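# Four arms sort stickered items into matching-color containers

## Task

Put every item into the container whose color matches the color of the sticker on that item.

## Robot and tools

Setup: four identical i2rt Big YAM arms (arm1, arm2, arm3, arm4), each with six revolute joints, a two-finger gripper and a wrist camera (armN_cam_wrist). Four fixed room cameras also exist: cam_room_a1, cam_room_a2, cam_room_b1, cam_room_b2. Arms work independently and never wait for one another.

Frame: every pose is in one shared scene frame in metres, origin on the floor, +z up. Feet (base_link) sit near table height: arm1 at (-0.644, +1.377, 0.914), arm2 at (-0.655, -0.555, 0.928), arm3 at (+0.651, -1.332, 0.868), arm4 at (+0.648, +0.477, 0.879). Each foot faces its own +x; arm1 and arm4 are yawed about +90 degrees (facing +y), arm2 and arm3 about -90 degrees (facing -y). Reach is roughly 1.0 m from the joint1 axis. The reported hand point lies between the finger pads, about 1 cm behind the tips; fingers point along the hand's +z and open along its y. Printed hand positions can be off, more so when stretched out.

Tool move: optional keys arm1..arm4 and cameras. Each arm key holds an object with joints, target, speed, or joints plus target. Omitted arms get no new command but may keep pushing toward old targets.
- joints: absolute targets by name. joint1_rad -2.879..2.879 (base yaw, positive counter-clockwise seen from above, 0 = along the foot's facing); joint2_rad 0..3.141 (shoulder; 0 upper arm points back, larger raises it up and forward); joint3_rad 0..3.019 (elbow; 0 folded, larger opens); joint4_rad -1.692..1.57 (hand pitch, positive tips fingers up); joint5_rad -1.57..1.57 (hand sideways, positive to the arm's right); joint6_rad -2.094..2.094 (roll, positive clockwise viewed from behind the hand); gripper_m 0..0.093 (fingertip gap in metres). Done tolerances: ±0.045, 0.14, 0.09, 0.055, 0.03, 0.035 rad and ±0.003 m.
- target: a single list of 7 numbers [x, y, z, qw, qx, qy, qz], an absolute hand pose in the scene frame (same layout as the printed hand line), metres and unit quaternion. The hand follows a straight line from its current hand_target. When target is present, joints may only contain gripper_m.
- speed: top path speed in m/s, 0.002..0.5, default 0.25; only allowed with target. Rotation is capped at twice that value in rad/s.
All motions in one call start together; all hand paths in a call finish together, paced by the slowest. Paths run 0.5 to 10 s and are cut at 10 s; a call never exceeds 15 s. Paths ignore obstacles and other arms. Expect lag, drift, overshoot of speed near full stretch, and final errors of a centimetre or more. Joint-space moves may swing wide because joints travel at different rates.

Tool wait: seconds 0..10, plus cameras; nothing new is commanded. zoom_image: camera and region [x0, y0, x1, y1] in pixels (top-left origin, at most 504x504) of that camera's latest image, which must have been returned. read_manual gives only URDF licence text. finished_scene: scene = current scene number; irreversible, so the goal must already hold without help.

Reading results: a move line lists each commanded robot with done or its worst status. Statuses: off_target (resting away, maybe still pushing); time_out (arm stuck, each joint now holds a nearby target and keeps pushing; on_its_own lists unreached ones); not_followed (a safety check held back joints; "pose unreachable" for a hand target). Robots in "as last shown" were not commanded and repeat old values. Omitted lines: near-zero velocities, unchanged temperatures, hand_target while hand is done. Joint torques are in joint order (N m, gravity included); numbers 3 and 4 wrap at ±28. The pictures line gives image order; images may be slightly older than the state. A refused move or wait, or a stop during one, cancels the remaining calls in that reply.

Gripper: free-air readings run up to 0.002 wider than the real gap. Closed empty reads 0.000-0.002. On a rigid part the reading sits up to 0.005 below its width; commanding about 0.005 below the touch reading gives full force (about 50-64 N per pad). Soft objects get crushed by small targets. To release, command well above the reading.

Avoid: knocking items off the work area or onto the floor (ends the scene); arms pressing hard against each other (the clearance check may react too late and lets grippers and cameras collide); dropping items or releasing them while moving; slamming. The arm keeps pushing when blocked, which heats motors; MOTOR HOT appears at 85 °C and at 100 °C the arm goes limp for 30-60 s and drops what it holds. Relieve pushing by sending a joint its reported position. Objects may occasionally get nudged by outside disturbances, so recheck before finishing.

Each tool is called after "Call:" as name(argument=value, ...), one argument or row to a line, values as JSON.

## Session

Call:
move(
  cameras=["cam_room_a1","cam_room_a2","cam_room_b1","cam_room_b2"],
)

Call:
zoom_image(
  camera="cam_room_b1",
  region=[100, 290, 400, 430],
)

Call:
zoom_image(
  camera="cam_room_b2",
  region=[150, 290, 430, 430],
)

Scene clock: 0.00 s.
Joint torques (N m): no reading
Motor temperatures (°C): arm1=[20 23 27 23 21 21 21] | arm2=[23 24 26 22 22 20 23] | arm3=[24 23 23 23 24 23 23] | arm4=[22 21 24 22 24 21 24]
Heat: arm1: hottest joint3_rad 27 °C; arm2: hottest joint3_rad 26 °C; arm3: hottest joint1_rad 24 °C; arm4: hottest joint3_rad 24 °C.
Joint velocities: within noise
arm1.joint_positions: joint1_rad=+0.263 joint2_rad=+0.541 joint3_rad=+1.448 joint4_rad=-1.274 joint5_rad=+0.156 joint6_rad=+0.460 gripper_m=+0.09396
arm1.joint_status: not commanded
arm1.hand: x=-0.6722 y=+1.5689 z=+1.5123 quat_wxyz=(-0.269, +0.505, -0.648, -0.503) (m; scene frame)
arm1.hand_target: x=-0.6707 y=+1.5650 z=+1.5242 quat_wxyz=(-0.273, +0.499, -0.642, -0.514) (m; scene frame)
arm1.hand_status: not commanded
arm2.joint_positions: joint1_rad=+0.198 joint2_rad=+0.259 joint3_rad=+1.632 joint4_rad=-1.245 joint5_rad=-0.167 joint6_rad=+0.724 gripper_m=+0.09396
arm2.joint_status: not commanded
arm2.hand: x=-0.6328 y=-0.5393 z=+1.6268 quat_wxyz=(-0.736, -0.518, -0.413, +0.142) (m; scene frame)
arm2.hand_target: x=-0.6348 y=-0.5331 z=+1.6300 quat_wxyz=(-0.741, -0.512, -0.410, +0.144) (m; scene frame)
arm2.hand_status: not commanded
arm3.joint_positions: joint1_rad=-0.202 joint2_rad=+0.522 joint3_rad=+1.369 joint4_rad=-1.376 joint5_rad=-0.141 joint6_rad=+0.009 gripper_m=+0.09396
arm3.joint_status: not commanded
arm3.hand: x=+0.6122 y=-1.5130 z=+1.4112 quat_wxyz=(-0.346, -0.682, -0.528, +0.369) (m; scene frame)
arm3.hand_target: x=+0.6130 y=-1.5103 z=+1.4212 quat_wxyz=(-0.352, -0.676, -0.525, +0.378) (m; scene frame)
arm3.hand_status: not commanded
arm4.joint_positions: joint1_rad=+0.128 joint2_rad=+0.492 joint3_rad=+1.422 joint4_rad=-1.388 joint5_rad=-0.180 joint6_rad=-0.624 gripper_m=+0.09396
arm4.joint_status: not commanded
arm4.hand: x=+0.5903 y=+0.6373 z=+1.4468 quat_wxyz=(-0.401, +0.802, -0.272, -0.348) (m; scene frame)
arm4.hand_target: x=+0.5910 y=+0.6334 z=+1.4564 quat_wxyz=(-0.410, +0.797, -0.269, -0.353) (m; scene frame)
arm4.hand_status: not commanded
pictures: cam_room_a1, cam_room_a2, cam_room_b1, cam_room_b2
Images, in order (width x height): cam_room_a1 672x504, cam_room_a2 672x504, cam_room_b1 672x504, cam_room_b2 672x504.

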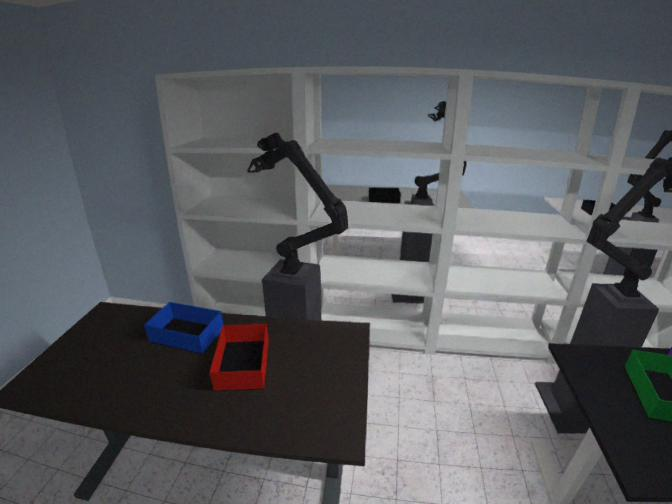

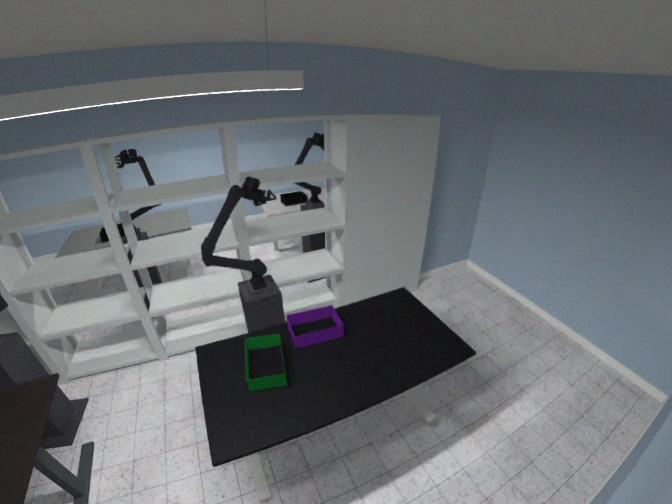

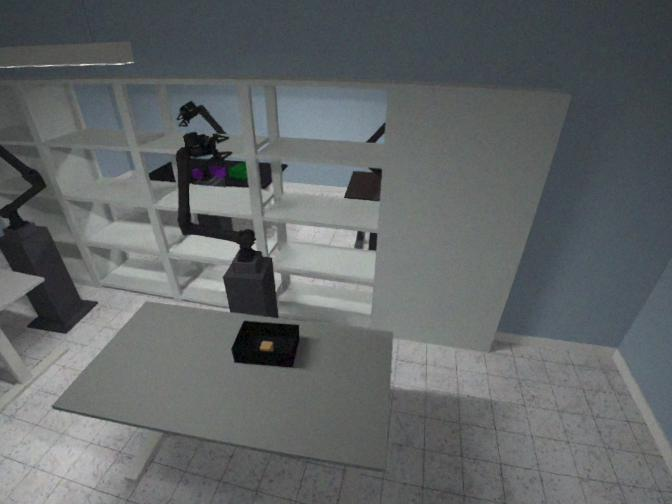

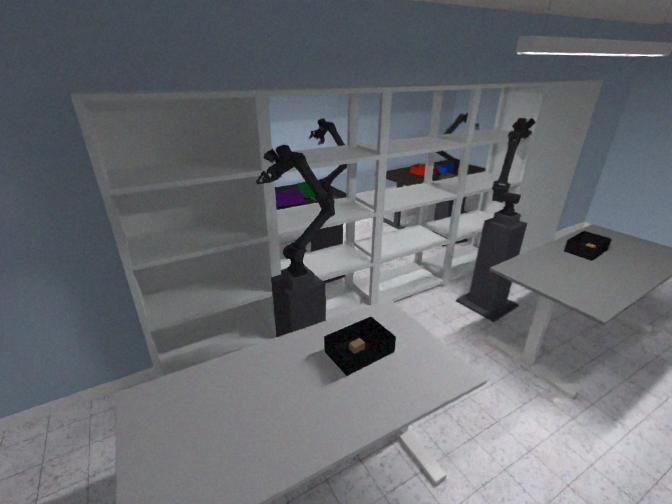

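Scaled by 1.680.

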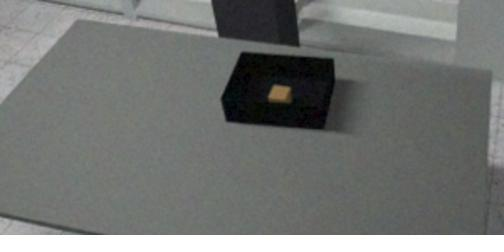

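Scaled by 1.800.

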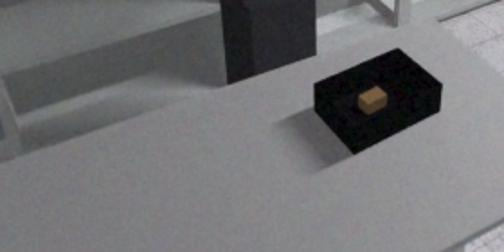

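Call:
move(
  arm1={"joints":{"joint1_rad":1.9,"joint2_rad":1.63,"joint3_rad":1.85,"joint4_rad":-1.53,"joint5_rad":0,"joint6_rad":0}},
  arm2={"joints":{"joint1_rad":-1.2,"joint2_rad":1.63,"joint3_rad":1.85,"joint4_rad":-1.53,"joint5_rad":0,"joint6_rad":0}},
  arm3={"joints":{"joint1_rad":1.4,"joint2_rad":1.4,"joint3_rad":1.6,"joint4_rad":-1.3,"joint5_rad":0,"joint6_rad":0}},
  arm4={"joints":{"joint1_rad":-1.5,"joint2_rad":1.4,"joint3_rad":1.6,"joint4_rad":-1.3,"joint5_rad":0,"joint6_rad":0}},
  cameras=["arm1_cam_wrist","arm2_cam_wrist","arm3_cam_wrist","arm4_cam_wrist"],
)

Scene clock: 9.60 s.
Joint torques (N m): arm1=[-2.96 -13.27 13.85 0.29 0.08 -0.03] | arm2=[0.97 -17.08 12.59 0.7 -0.02 -0.08] | arm3=[1.38 -13.68 10.92 0.95 0.12 -0.11] | arm4=[1.14 -14.21 11.03 0.72 0.05 0.17]
move: arm1 done; arm2 done; arm3 done; arm4 done
arm1.joint_positions: joint1_rad=+1.910 joint2_rad=+1.639 joint3_rad=+1.817 joint4_rad=-1.521 joint5_rad=-0.002 joint6_rad=+0.006 gripper_m=+0.09398
arm1.joint_status: all done
arm1.hand: x=-1.1405 y=+1.1598 z=+1.2531 quat_wxyz=(+0.021, +0.973, +0.198, -0.118) (m; scene frame)
arm2.joint_positions: joint1_rad=-1.202 joint2_rad=+1.629 joint3_rad=+1.830 joint4_rad=-1.517 joint5_rad=+0.000 joint6_rad=+0.014 gripper_m=+0.09398
arm2.joint_status: all done
arm2.hand: x=-1.1404 y=-0.8115 z=+1.2696 quat_wxyz=(-0.030, -0.965, -0.232, +0.122) (m; scene frame)
arm3.joint_positions: joint1_rad=+1.397 joint2_rad=+1.399 joint3_rad=+1.584 joint4_rad=-1.301 joint5_rad=-0.002 joint6_rad=+0.005 gripper_m=+0.09398
arm3.joint_status: all done
arm3.hand: x=+1.1362 y=-1.4740 z=+1.2345 quat_wxyz=(-0.225, -0.144, -0.963, +0.038) (m; scene frame)
arm4.joint_positions: joint1_rad=-1.504 joint2_rad=+1.407 joint3_rad=+1.572 joint4_rad=-1.302 joint5_rad=+0.001 joint6_rad=-0.013 gripper_m=+0.09398
arm4.joint_status: all done
arm4.hand: x=+1.1530 y=+0.5404 z=+1.2316 quat_wxyz=(-0.213, +0.067, -0.975, -0.010) (m; scene frame)
pictures: arm1_cam_wrist, arm2_cam_wrist, arm3_cam_wrist, arm4_cam_wrist
Images, in order (width x height): arm1_cam_wrist 672x504, arm2_cam_wrist 672x504, arm3_cam_wrist 672x504, arm4_cam_wrist 672x504.

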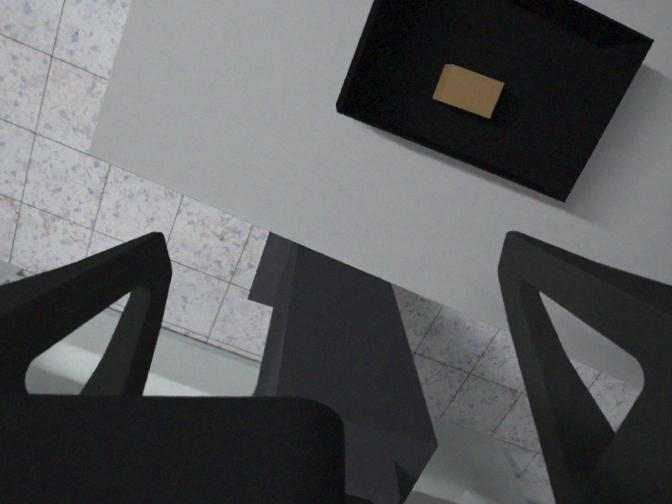

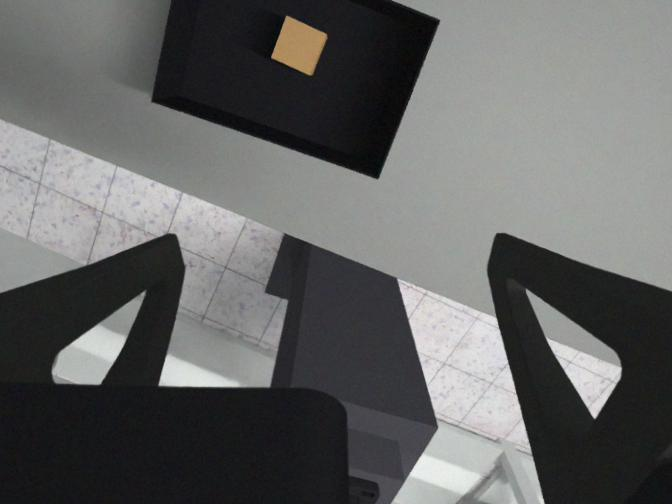

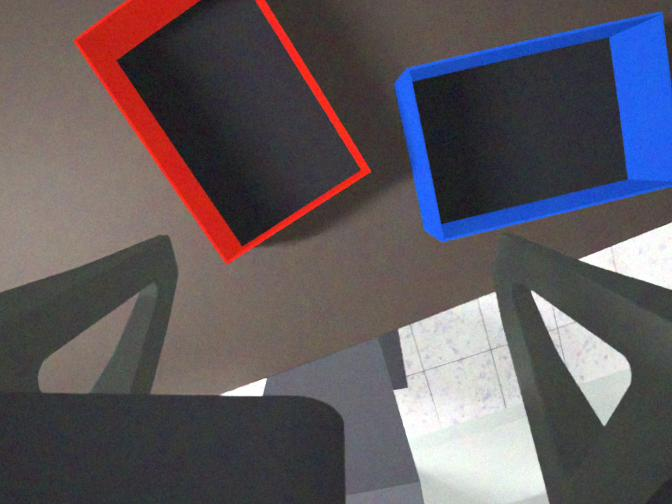

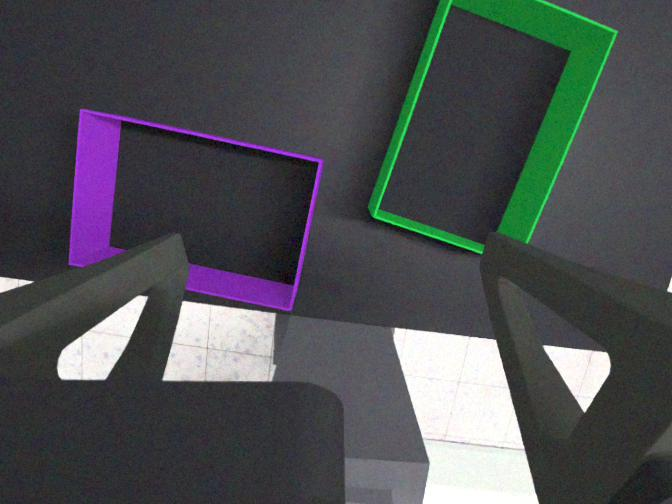

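Call:
zoom_image(
  camera="arm1_cam_wrist",
  region=[410, 40, 530, 130],
)

Call:
zoom_image(
  camera="arm2_cam_wrist",
  region=[240, 0, 360, 90],
)

Scaled by 4.200.

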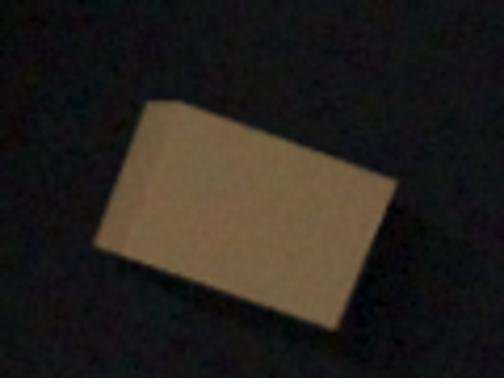

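Scaled by 4.200.

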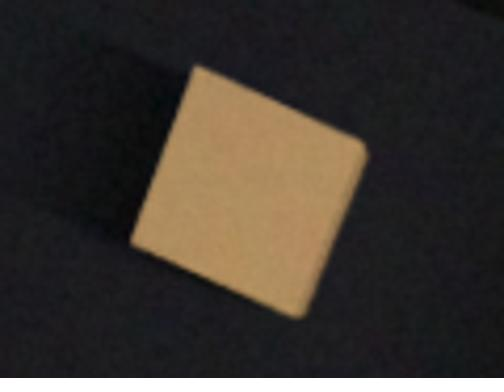

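Call:
move(
  arm1={"target":[-1.159,1.329,0.92,-0.0064,-0.9902,-0.0484,0.1303]},
  arm2={"target":[-1.118,-0.878,0.93,-0.0064,-0.9902,-0.0484,0.1303]},
  cameras=["arm1_cam_wrist","arm2_cam_wrist"],
)

Scene clock: 54.63 s.
Joint torques (N m): arm1=[-2.02 -12.81 9.02 1.35 -0.04 -0.03] | arm2=[1.14 -17.61 8.72 1.8 0.32 0.23] | arm3=[1.44 -13.22 10.88 0.91 0.11 -0.11] | arm4=[0.85 -14.15 10.89 0.88 0.03 0.19]
Motor temperatures (°C): arm1=[20 25 34 23 21 21 21] | arm2=[23 25 33 22 22 20 23] | arm3=[24 23 28 23 24 23 23] | arm4=[22 24 35 22 24 21 24]
Heat: arm1: hottest joint3_rad 34 °C; arm2: hottest joint3_rad 33 °C; arm3: hottest joint3_rad 28 °C; arm4: hottest joint3_rad 35 °C.
move: arm1 done; arm2 done
arm1.joint_positions: joint1_rad=+1.597 joint2_rad=+1.787 joint3_rad=+1.065 joint4_rad=-0.626 joint5_rad=-0.003 joint6_rad=+0.004 gripper_m=+0.09398
arm1.hand: x=-1.1518 y=+1.3287 z=+0.9155 quat_wxyz=(+0.006, +0.992, +0.046, -0.119) (m; scene frame)
arm1.hand_target: x=-1.1589 y=+1.3290 z=+0.9201 quat_wxyz=(+0.006, +0.990, +0.048, -0.130) (m; scene frame)
arm1.hand_status: done (0.008 m and 1.4 deg from the pose sent, 0.374 m and 17.5 deg at the start)
arm2.joint_positions: joint1_rad=-1.042 joint2_rad=+1.865 joint3_rad=+1.246 joint4_rad=-0.718 joint5_rad=+0.131 joint6_rad=+0.523 gripper_m=+0.09398
arm2.hand: x=-1.1197 y=-0.8766 z=+0.9399 quat_wxyz=(-0.008, -0.990, -0.054, +0.132) (m; scene frame)
arm2.hand_target: x=-1.1179 y=-0.8779 z=+0.9302 quat_wxyz=(-0.006, -0.990, -0.048, +0.130) (m; scene frame)
arm2.hand_status: done (0.010 m and 0.6 deg from the pose sent, 0.347 m and 21.4 deg at the start)
arm3, arm4: as last shown
pictures: arm1_cam_wrist, arm2_cam_wrist

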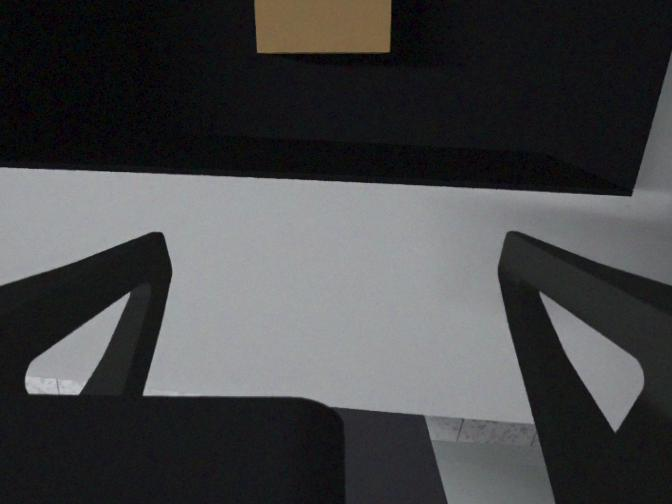

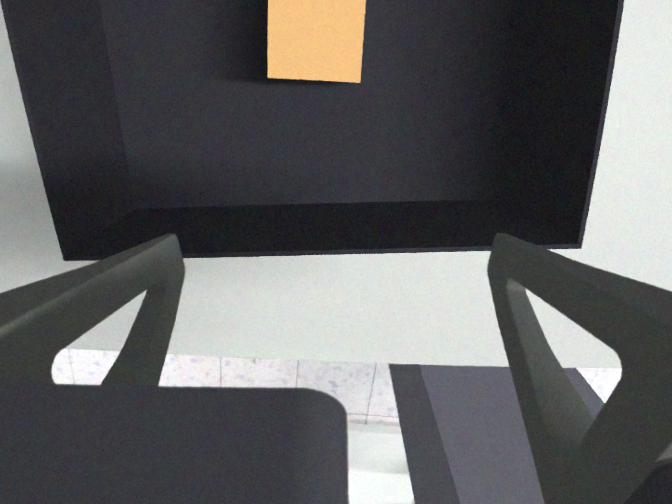

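Call:
move(
  arm1={"target":[-1.2138,1.3175,0.788,-0.0064,-0.9902,-0.0484,0.1303],"speed":0.15},
  arm2={"target":[-1.166,-0.895,0.792,-0.0046,-0.9908,-0.0346,0.1304],"speed":0.15},
  cameras=["arm1_cam_wrist","arm2_cam_wrist"],
)

Scene clock: 69.70 s.
Joint torques (N m): arm1=[-0.73 -14.33 9.99 1.2 0.08 0.04] | arm2=[-0.09 -19.19 10.89 1.68 0.33 0.22] | arm3=[1.32 -13.39 10.8 0.94 0.12 -0.1] | arm4=[0.97 -14.51 10.82 0.81 0.07 0.17]
move: arm1 off_target; arm2 off_target
arm1.joint_positions: joint1_rad=+1.598 joint2_rad=+2.138 joint3_rad=+1.169 joint4_rad=-0.399 joint5_rad=-0.004 joint6_rad=+0.008 gripper_m=+0.09397
arm1.hand: x=-1.1919 y=+1.3251 z=+0.7803 quat_wxyz=(+0.006, +0.993, +0.044, -0.109) (m; scene frame)
arm1.hand_target: x=-1.2130 y=+1.3174 z=+0.7887 quat_wxyz=(+0.007, +0.990, +0.048, -0.130) (m; scene frame)
arm1.hand_status: off_target (0.024 m and 2.5 deg from the pose sent, 0.142 m and 1.4 deg at the start)
arm2.joint_positions: joint1_rad=-1.054 joint2_rad=+2.194 joint3_rad=+1.331 joint4_rad=-0.509 joint5_rad=+0.132 joint6_rad=+0.526 gripper_m=+0.09398
arm2.hand: x=-1.1473 y=-0.8885 z=+0.7946 quat_wxyz=(+0.002, -0.992, -0.047, +0.118) (m; scene frame)
arm2.hand_target: x=-1.1655 y=-0.8945 z=+0.7927 quat_wxyz=(-0.005, -0.991, -0.035, +0.131) (m; scene frame)
arm2.hand_status: off_target (0.020 m and 2.2 deg from the pose sent, 0.156 m and 2.2 deg at the start)
arm3, arm4: as last shown
pictures: arm1_cam_wrist, arm2_cam_wrist

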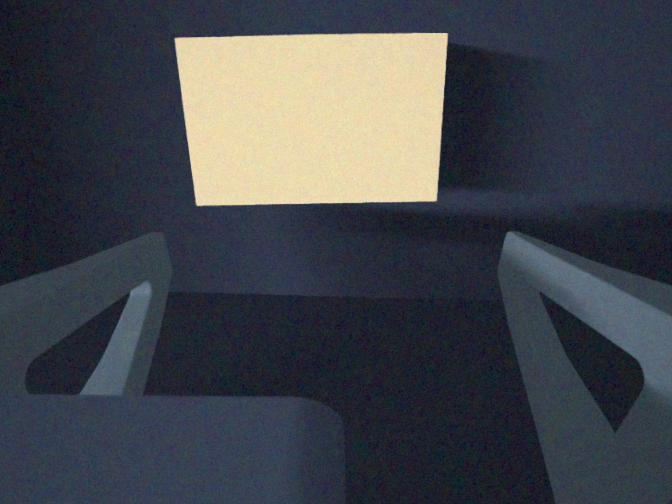

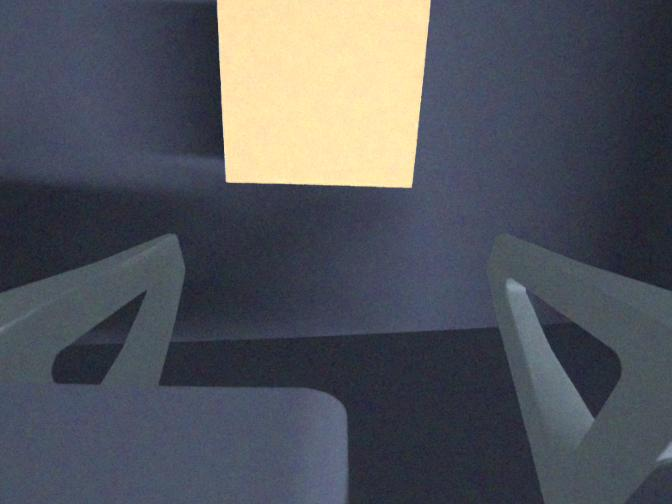

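Call:
move(
  arm1={"target":[-1.239,1.309,0.725,-0.0064,-0.9902,-0.0484,0.1303],"speed":0.1},
  arm2={"target":[-1.205,-0.9025,0.738,-0.0046,-0.9908,-0.0346,0.1304],"speed":0.1},
  cameras=["arm1_cam_wrist","arm2_cam_wrist"],
)

Scene clock: 82.43 s.
Joint torques (N m): arm1=[-0.91 -13.98 8.98 1.29 0.13 0.13] | arm2=[0.15 -20.6 10.85 1.68 0.06 -0.05] | arm3=[1.32 -13.16 10.85 0.9 0.11 -0.1] | arm4=[1.2 -14.45 10.74 0.83 0.07 0.16]
move: arm1 off_target; arm2 off_target
arm1.joint_positions: joint1_rad=+1.607 joint2_rad=+2.291 joint3_rad=+1.286 joint4_rad=-0.338 joint5_rad=-0.002 joint6_rad=+0.012 gripper_m=+0.09397
arm1.hand: x=-1.2265 y=+1.3165 z=+0.7313 quat_wxyz=(+0.006, +0.991, +0.047, -0.121) (m; scene frame)
arm1.hand_target: x=-1.2384 y=+1.3089 z=+0.7255 quat_wxyz=(+0.007, +0.990, +0.048, -0.130) (m; scene frame)
arm1.hand_status: off_target (0.016 m and 1.1 deg from the pose sent, 0.074 m and 2.5 deg at the start)
arm2.joint_positions: joint1_rad=-1.081 joint2_rad=+2.357 joint3_rad=+1.487 joint4_rad=-0.494 joint5_rad=+0.132 joint6_rad=+0.526 gripper_m=+0.09398
arm2.hand: x=-1.1888 y=-0.8971 z=+0.7446 quat_wxyz=(+0.002, -0.992, -0.033, +0.121) (m; scene frame)
arm2.hand_target: x=-1.2043 y=-0.9021 z=+0.7386 quat_wxyz=(-0.005, -0.991, -0.035, +0.131) (m; scene frame)
arm2.hand_status: off_target (0.018 m and 1.3 deg from the pose sent, 0.082 m and 2.2 deg at the start)
arm3, arm4: as last shown
pictures: arm1_cam_wrist, arm2_cam_wrist

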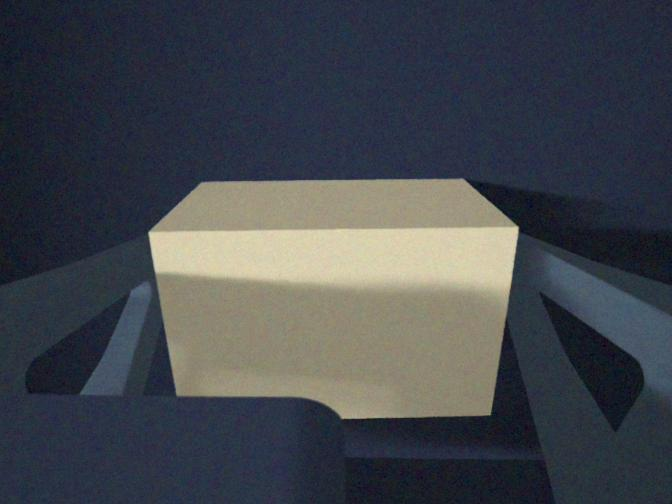

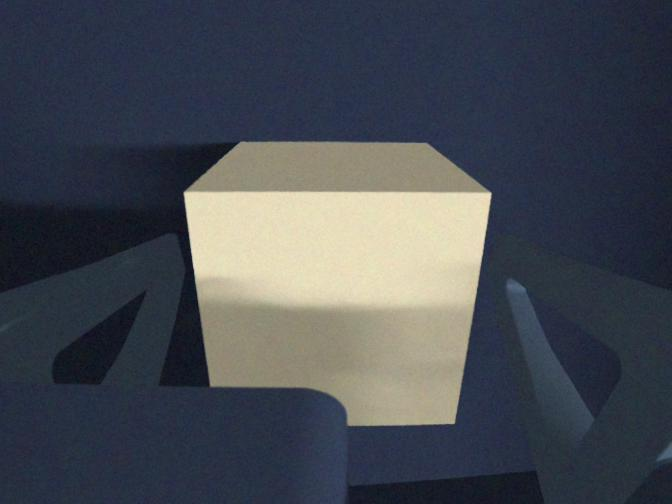

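Call:
move(
  arm1={"joints":{"gripper_m":0.06}},
  arm2={"joints":{"gripper_m":0.04}},
  cameras=["arm1_cam_wrist","arm2_cam_wrist"],
)

Call:
move(
  arm1={"target":[-1.15,1.32,1.0,0.0,-0.9659,0.0,0.2588],"speed":0.2},
  arm2={"target":[-1.13,-0.88,1.0,0.0,-0.9659,0.0,0.2588],"speed":0.2},
  cameras=["arm1_cam_wrist","arm2_cam_wrist","cam_room_b1","cam_room_b2"],
)

Scene clock: 87.57 s.
Joint torques (N m): arm1=[-0.97 -14.27 9.02 1.39 0.1 0.11] | arm2=[0.03 -20.48 10.8 1.68 0.09 -0.05] | arm3=[1.38 -13.1 10.86 0.95 0.11 -0.11] | arm4=[1.14 -14.56 10.85 0.7 0.05 0.17]
move: arm1 off_target; arm2 off_target
arm1.joint_positions: joint1_rad=+1.609 joint2_rad=+2.291 joint3_rad=+1.286 joint4_rad=-0.338 joint5_rad=-0.002 joint6_rad=+0.013 gripper_m=+0.06864
arm1.joint_status: gripper_m off_target (ended at +0.06868, target +0.06000)
arm1.hand: x=-1.2263 y=+1.3155 z=+0.7311 quat_wxyz=(+0.006, +0.991, +0.047, -0.121) (m; scene frame)
arm2.joint_positions: joint1_rad=-1.081 joint2_rad=+2.357 joint3_rad=+1.487 joint4_rad=-0.494 joint5_rad=+0.131 joint6_rad=+0.526 gripper_m=+0.05314
arm2.joint_status: gripper_m off_target (ended at +0.05316, target +0.04000)
arm2.hand: x=-1.1891 y=-0.8974 z=+0.7448 quat_wxyz=(+0.001, -0.992, -0.033, +0.121) (m; scene frame)
arm3, arm4: as last shown
pictures: arm1_cam_wrist, arm2_cam_wrist

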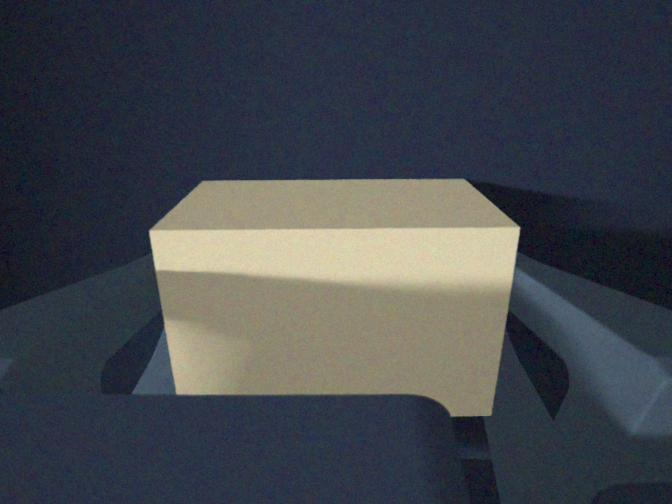

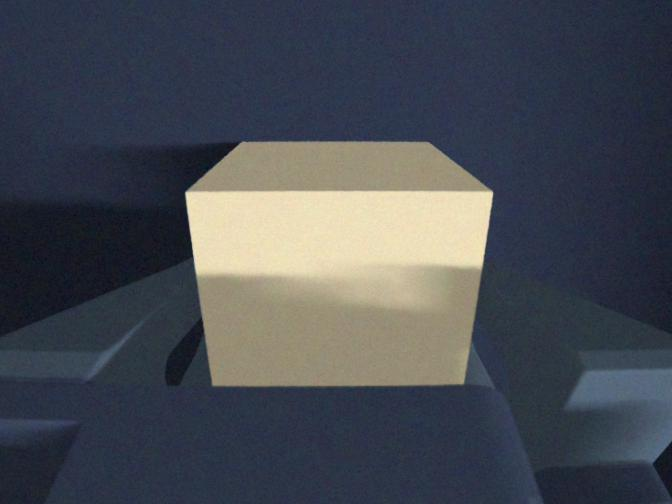

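Scene clock: 89.67 s.
Joint torques (N m): arm1=[-0.38 -9.93 9.8 0.95 0.12 0.1] | arm2=[1.32 -17.85 9.02 1.11 0.49 0.21] | arm3=[1.26 -13.1 10.82 0.94 0.11 -0.11] | arm4=[0.91 -14.56 10.97 0.77 0.09 0.17]
move: arm1 done; arm2 done
arm1.joint_positions: joint1_rad=+1.624 joint2_rad=+1.543 joint3_rad=+0.931 joint4_rad=-0.451 joint5_rad=+0.061 joint6_rad=+0.110 gripper_m=+0.06865
arm1.hand: x=-1.1513 y=+1.3256 z=+0.9987 quat_wxyz=(-0.001, +0.966, -0.002, -0.260) (m; scene frame)
arm1.hand_target: x=-1.1501 y=+1.3201 z=+1.0000 quat_wxyz=(+0.000, +0.966, +0.000, -0.259) (m; scene frame)
arm1.hand_status: done (0.006 m and 0.3 deg from the pose sent, 0.279 m and 16.9 deg at the start)
arm2.joint_positions: joint1_rad=-0.999 joint2_rad=+1.738 joint3_rad=+1.190 joint4_rad=-0.580 joint5_rad=+0.321 joint6_rad=+0.611 gripper_m=+0.05314
arm2.hand: x=-1.1373 y=-0.8815 z=+1.0054 quat_wxyz=(-0.005, -0.964, -0.003, +0.266) (m; scene frame)
arm2.hand_target: x=-1.1301 y=-0.8801 z=+1.0002 quat_wxyz=(+0.000, -0.966, +0.000, +0.259) (m; scene frame)
arm2.hand_status: done (0.009 m and 1.1 deg from the pose sent, 0.263 m and 16.5 deg at the start)
arm3, arm4: as last shown
pictures: arm1_cam_wrist, arm2_cam_wrist, cam_room_b1, cam_room_b2

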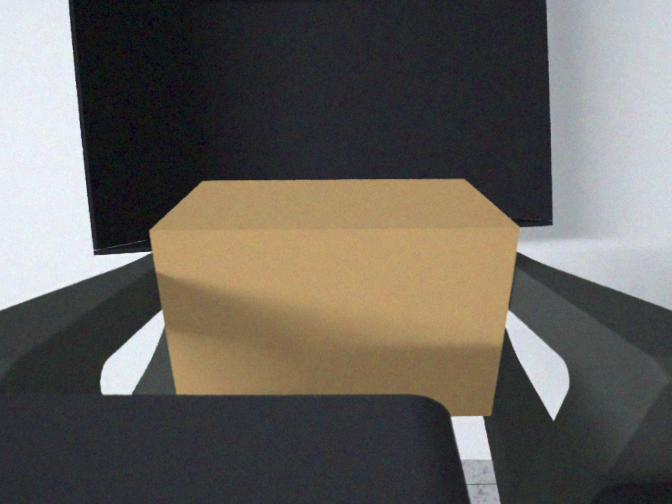

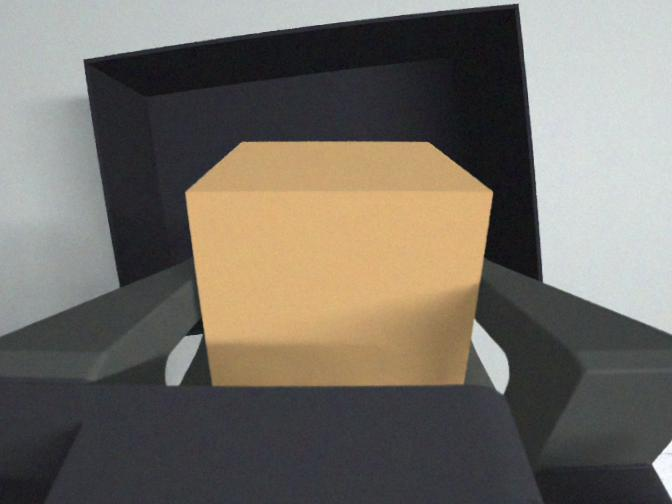

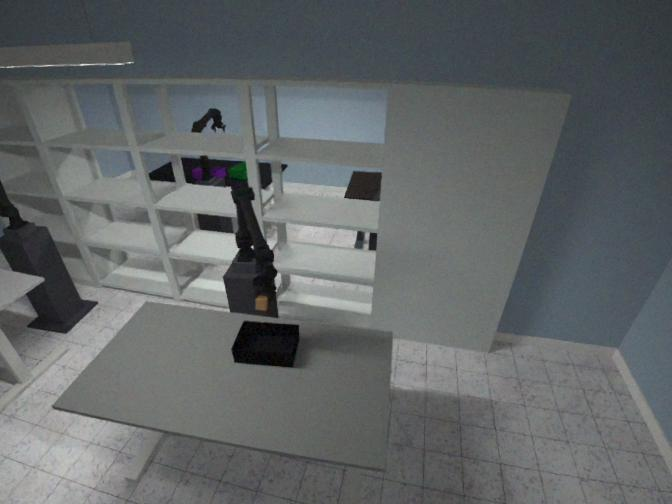

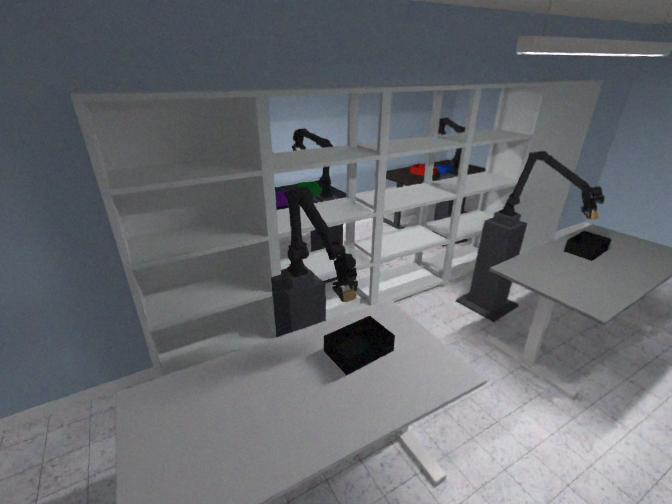

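Call:
move(
  arm1={"joints":{"joint4_rad":0.75}},
  arm2={"joints":{"joint4_rad":0.6}},
  cameras=["cam_room_b1","cam_room_b2","arm1_cam_wrist","arm2_cam_wrist"],
)

Call:
zoom_image(
  camera="cam_room_b1",
  region=[230, 240, 300, 300],
)

Call:
zoom_image(
  camera="cam_room_b2",
  region=[310, 230, 390, 300],
)

Call:
zoom_image(
  camera="cam_room_b2",
  region=[560, 160, 640, 230],
)

Scene clock: 99.77 s.
Joint torques (N m): arm1=[-1.32 -9.88 10.92 2.66 0.13 0.1] | arm2=[1.32 -18.73 10.07 3.56 0.16 0.16] | arm3=[1.26 -13.33 10.91 0.95 0.11 -0.11] | arm4=[0.85 -13.8 10.97 0.84 0.05 0.21]
move: arm1 done; arm2 done
arm1.joint_positions: joint1_rad=+1.624 joint2_rad=+1.543 joint3_rad=+0.927 joint4_rad=+0.727 joint5_rad=+0.061 joint6_rad=+0.111 gripper_m=+0.06866
arm1.joint_status: all done
arm1.hand: x=-1.2706 y=+1.3098 z=+1.2409 quat_wxyz=(+0.066, +0.661, -0.017, -0.747) (m; scene frame)
arm2.joint_positions: joint1_rad=-0.999 joint2_rad=+1.738 joint3_rad=+1.187 joint4_rad=+0.574 joint5_rad=+0.322 joint6_rad=+0.612 gripper_m=+0.05313
arm2.joint_status: all done
arm2.hand: x=-1.2421 y=-0.9680 z=+1.2237 quat_wxyz=(-0.337, -0.695, +0.087, +0.629) (m; scene frame)
arm3, arm4: as last shown
pictures: arm1_cam_wrist, arm2_cam_wrist, cam_room_b1, cam_room_b2

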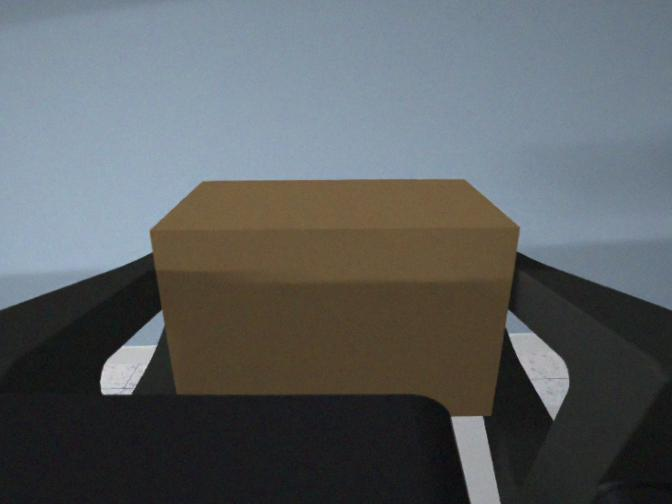

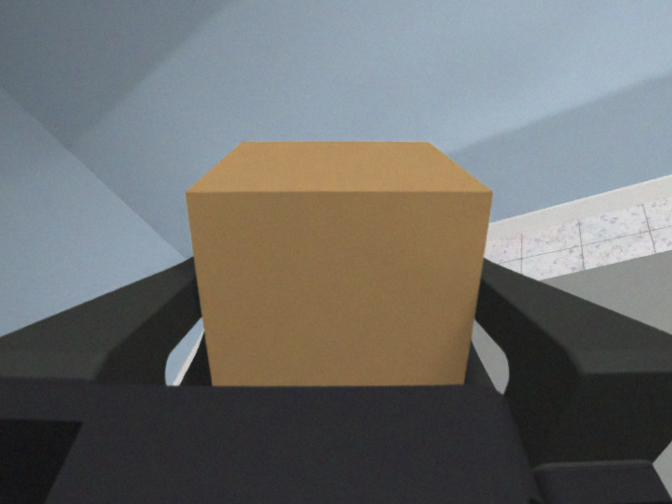

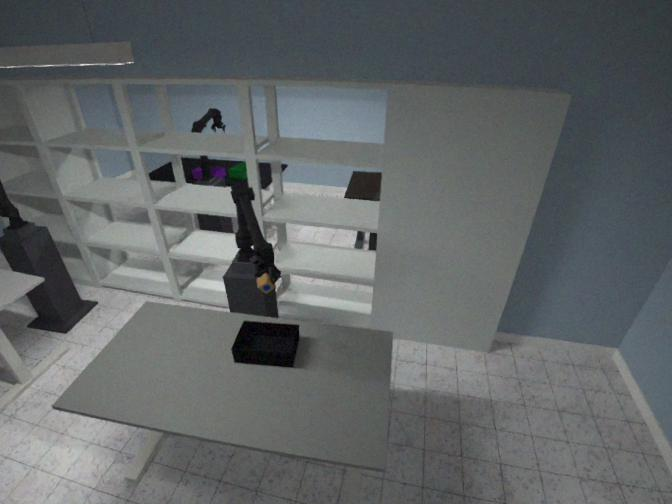

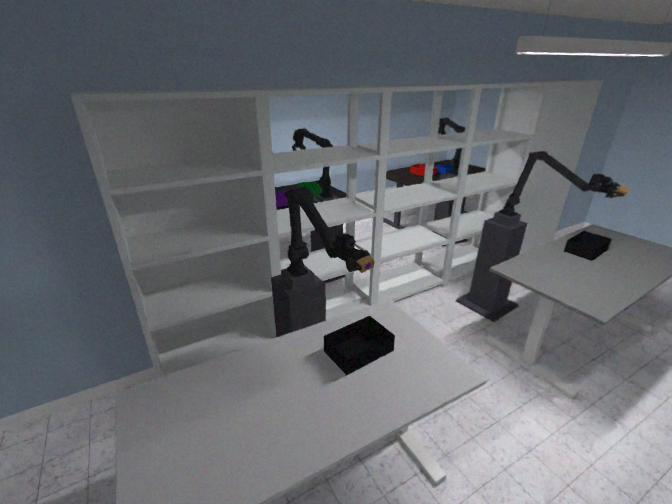

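Scaled by 7.200.

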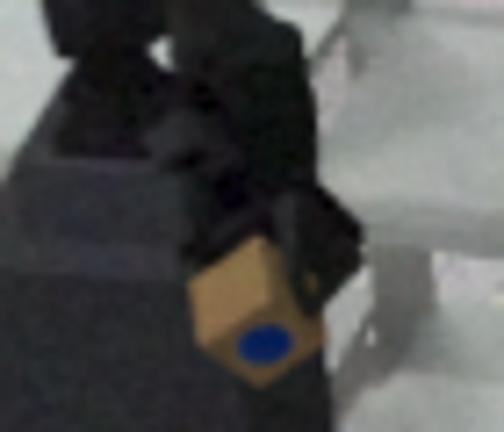

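Scaled by 6.300.

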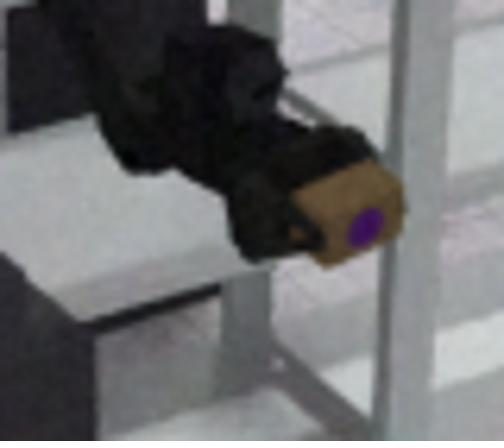

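Scaled by 6.300.

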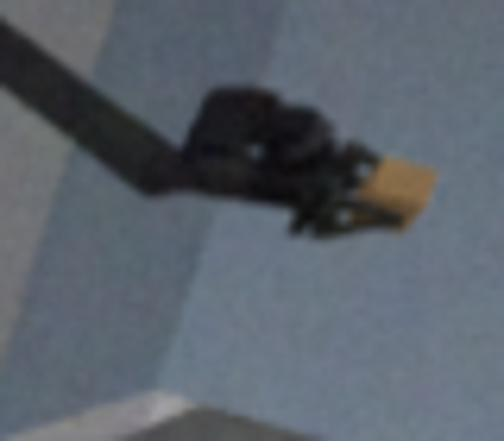

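Call:
move(
  arm1={"joints":{"joint1_rad":0.6,"joint2_rad":0.914,"joint3_rad":1.437,"joint4_rad":-1.6,"joint5_rad":0,"joint6_rad":0}},
  arm2={"joints":{"joint1_rad":-0.3,"joint2_rad":0.914,"joint3_rad":1.437,"joint4_rad":-1.6,"joint5_rad":0,"joint6_rad":0}},
  arm3={"joints":{"joint1_rad":-1.948,"joint2_rad":0.6,"joint3_rad":1.0,"joint4_rad":-0.6}},
  arm4={"joints":{"joint1_rad":0.904,"joint2_rad":0.6,"joint3_rad":1.0,"joint4_rad":-0.6}},
  cameras=["arm1_cam_wrist","arm2_cam_wrist"],
)

Call:
move(
  arm1={"joints":{"joint1_rad":-2.248,"joint2_rad":0.735,"joint3_rad":1.218,"joint4_rad":-1.6}},
  arm2={"joints":{"joint1_rad":0.887,"joint2_rad":0.735,"joint3_rad":1.218,"joint4_rad":-1.6}},
  cameras=[],
)

Call:
move(
  arm1={"target":[-0.284,1.107,1.1,0.1157,0.3133,0.9418,-0.0385],"speed":0.3},
  arm2={"target":[-0.275,-0.797,1.1,0.1170,0.2777,0.9528,-0.0341],"speed":0.3},
  cameras=["arm1_cam_wrist","arm2_cam_wrist"],
)

Call:
move(
  arm1={"target":[-0.055,0.934,1.085,0.1157,0.3133,0.9418,-0.0385],"speed":0.2},
  arm2={"target":[-0.04,-0.945,1.085,0.1170,0.2777,0.9528,-0.0341],"speed":0.2},
  cameras=["arm3_cam_wrist","arm4_cam_wrist"],
)

Scene clock: 119.80 s.
Joint torques (N m): arm1=[-2.14 -1.14 12.67 0.83 -0.03 -0.03] | arm2=[1.03 -5.66 10.51 1.25 0.13 -0.07] | arm3=[0.62 -0.73 9.46 2.55 -0.04 -0.11] | arm4=[0.79 -0.32 9.51 2.04 0.15 0.17]
move: arm1 done; arm2 done; arm3 done; arm4 done
arm1.joint_positions: joint1_rad=+0.605 joint2_rad=+0.920 joint3_rad=+1.410 joint4_rad=-1.592 joint5_rad=+0.002 joint6_rad=+0.008 gripper_m=+0.06867
arm1.joint_status: all done
arm1.hand: x=-0.8202 y=+1.6069 z=+1.3506 quat_wxyz=(-0.098, +0.873, -0.426, -0.216) (m; scene frame)
arm2.joint_positions: joint1_rad=-0.304 joint2_rad=+0.924 joint3_rad=+1.435 joint4_rad=-1.588 joint5_rad=-0.003 joint6_rad=+0.014 gripper_m=+0.05312
arm2.joint_status: all done
arm2.hand: x=-0.7111 y=-0.8490 z=+1.3709 quat_wxyz=(-0.158, -0.751, -0.614, +0.184) (m; scene frame)
arm3.joint_positions: joint1_rad=-1.938 joint2_rad=+0.599 joint3_rad=+1.004 joint4_rad=-0.616 joint5_rad=+0.001 joint6_rad=+0.005 gripper_m=+0.09400
arm3.joint_status: all done
arm3.hand: x=+0.3512 y=-1.1650 z=+1.3638 quat_wxyz=(+0.146, -0.755, +0.195, +0.608) (m; scene frame)
arm4.joint_positions: joint1_rad=+0.902 joint2_rad=+0.595 joint3_rad=+0.997 joint4_rad=-0.618 joint5_rad=-0.002 joint6_rad=-0.012 gripper_m=+0.09400
arm4.joint_status: all done
arm4.hand: x=+0.3736 y=+0.6737 z=+1.3754 quat_wxyz=(-0.190, +0.744, -0.231, -0.598) (m; scene frame)
pictures: arm1_cam_wrist, arm2_cam_wrist

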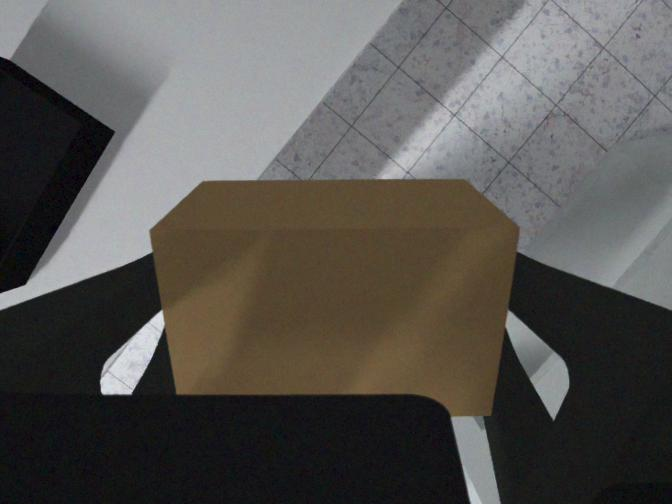

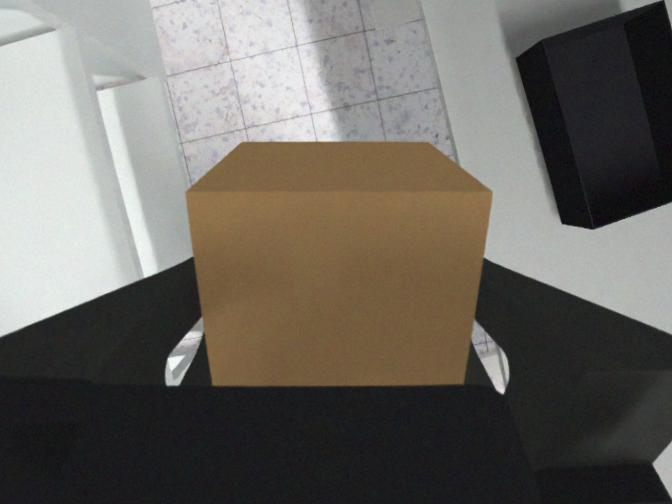

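Scene clock: 122.37 s.
Joint torques (N m): arm1=[-2.84 1.26 10.45 0.94 -0.05 -0.04] | arm2=[1.08 -1.61 9.59 1.39 0 -0.07] | arm3=[0.62 -0.73 9.43 2.52 -0.05 -0.1] | arm4=[0.32 -0.15 9.44 2.17 0.15 0.18]
move: arm1 done; arm2 done
arm1.joint_positions: joint1_rad=-2.241 joint2_rad=+0.732 joint3_rad=+1.214 joint4_rad=-1.596 joint5_rad=+0.002 joint6_rad=+0.006 gripper_m=+0.06873
arm1.joint_status: all done
arm1.hand: x=-0.4465 y=+1.2442 z=+1.3011 quat_wxyz=(-0.208, -0.291, -0.931, +0.068) (m; scene frame)
arm2.joint_positions: joint1_rad=+0.883 joint2_rad=+0.731 joint3_rad=+1.226 joint4_rad=-1.594 joint5_rad=-0.001 joint6_rad=+0.014 gripper_m=+0.05313
arm2.joint_status: all done
arm2.hand: x=-0.4598 y=-0.6829 z=+1.3247 quat_wxyz=(-0.226, -0.281, -0.931, +0.062) (m; scene frame)
arm3, arm4: as last shown
pictures: none

Scene clock: 124.07 s.
Joint torques (N m): arm1=[-2.9 -9.93 15.27 1.21 -0.02 -0.01] | arm2=[1.49 -13.45 14.13 1.7 0.16 -0.03] | arm3=[0.73 -0.73 9.46 2.52 -0.05 -0.11] | arm4=[0.91 -0.62 9.26 2.11 0.17 0.17]
move: arm1 off_target; arm2 off_target
arm1.joint_positions: joint1_rad=-2.278 joint2_rad=+1.381 joint3_rad=+1.084 joint4_rad=-1.102 joint5_rad=-0.007 joint6_rad=-0.002 gripper_m=+0.06873
arm1.hand: x=-0.3002 y=+1.1246 z=+1.0691 quat_wxyz=(-0.075, -0.311, -0.947, +0.025) (m; scene frame)
arm1.hand_target: x=-0.2856 y=+1.1081 z=+1.1005 quat_wxyz=(-0.116, -0.313, -0.942, +0.039) (m; scene frame)
arm1.hand_status: off_target (0.039 m and 5.0 deg from the pose sent, 0.293 m and 11.5 deg at the start)
arm2.joint_positions: joint1_rad=+0.883 joint2_rad=+1.403 joint3_rad=+1.073 joint4_rad=-1.065 joint5_rad=+0.001 joint6_rad=+0.014 gripper_m=+0.05313
arm2.hand: x=-0.2940 y=-0.7885 z=+1.0773 quat_wxyz=(-0.085, -0.287, -0.954, +0.023) (m; scene frame)
arm2.hand_target: x=-0.2761 y=-0.7963 z=+1.1005 quat_wxyz=(-0.117, -0.278, -0.953, +0.034) (m; scene frame)
arm2.hand_status: off_target (0.031 m and 4.1 deg from the pose sent, 0.313 m and 13.1 deg at the start)
arm3, arm4: as last shown
pictures: arm1_cam_wrist, arm2_cam_wrist

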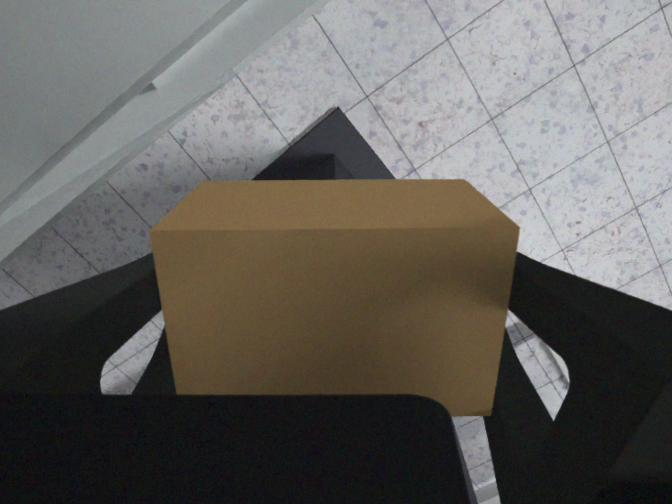

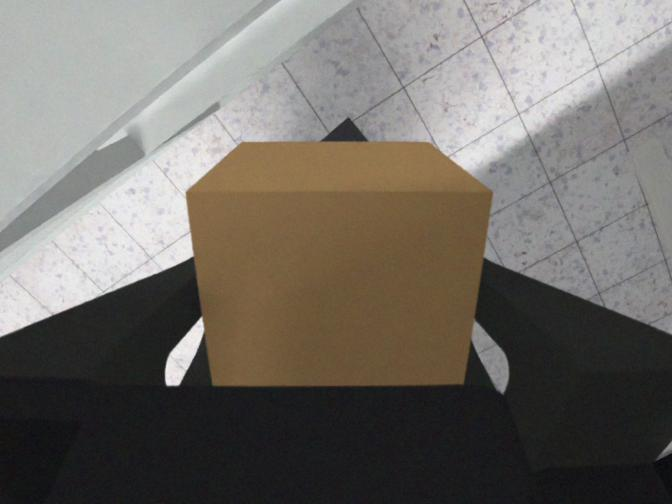

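Scene clock: 126.37 s.
Joint torques (N m): arm1=[-2.2 -19.43 16.84 0.38 -0.02 -0.02] | arm2=[1.55 -22.24 16.49 0.65 0.15 -0.03] | arm3=[0.62 -1.03 9.43 2.54 -0.04 -0.1] | arm4=[1.03 0.03 9.33 2.04 0.12 0.11]
move: arm1 off_target; arm2 off_target
arm1.joint_positions: joint1_rad=-2.278 joint2_rad=+2.150 joint3_rad=+2.118 joint4_rad=-1.330 joint5_rad=-0.007 joint6_rad=-0.002 gripper_m=+0.06873
arm1.hand: x=-0.0638 y=+0.9490 z=+1.0612 quat_wxyz=(-0.092, -0.311, -0.945, +0.031) (m; scene frame)
arm1.hand_target: x=-0.0564 y=+0.9349 z=+1.0851 quat_wxyz=(-0.116, -0.313, -0.942, +0.039) (m; scene frame)
arm1.hand_status: off_target (0.029 m and 2.9 deg from the pose sent, 0.311 m and 5.0 deg at the start)
arm2.joint_positions: joint1_rad=+0.884 joint2_rad=+2.120 joint3_rad=+2.043 joint4_rad=-1.272 joint5_rad=+0.001 joint6_rad=+0.014 gripper_m=+0.05313
arm2.hand: x=-0.0562 y=-0.9408 z=+1.0765 quat_wxyz=(-0.106, -0.286, -0.952, +0.029) (m; scene frame)
arm2.hand_target: x=-0.0410 y=-0.9444 z=+1.0851 quat_wxyz=(-0.118, -0.278, -0.953, +0.034) (m; scene frame)
arm2.hand_status: off_target (0.019 m and 1.7 deg from the pose sent, 0.298 m and 4.1 deg at the start)
arm3, arm4: as last shown
pictures: arm3_cam_wrist, arm4_cam_wrist

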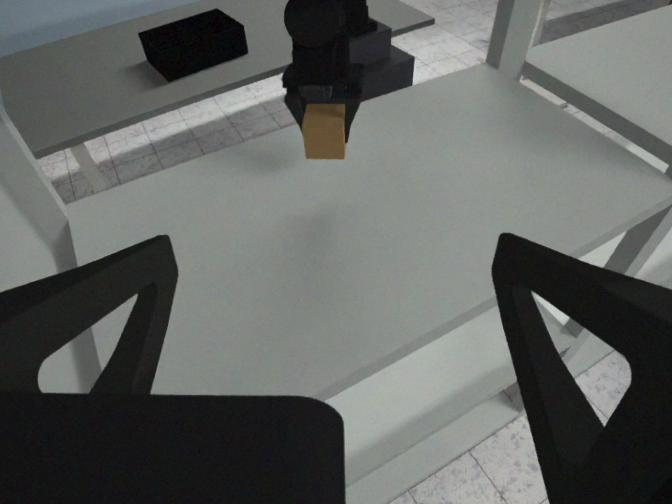

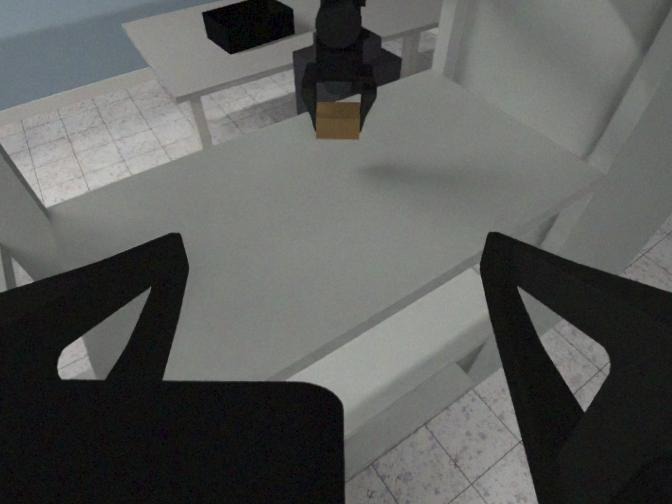

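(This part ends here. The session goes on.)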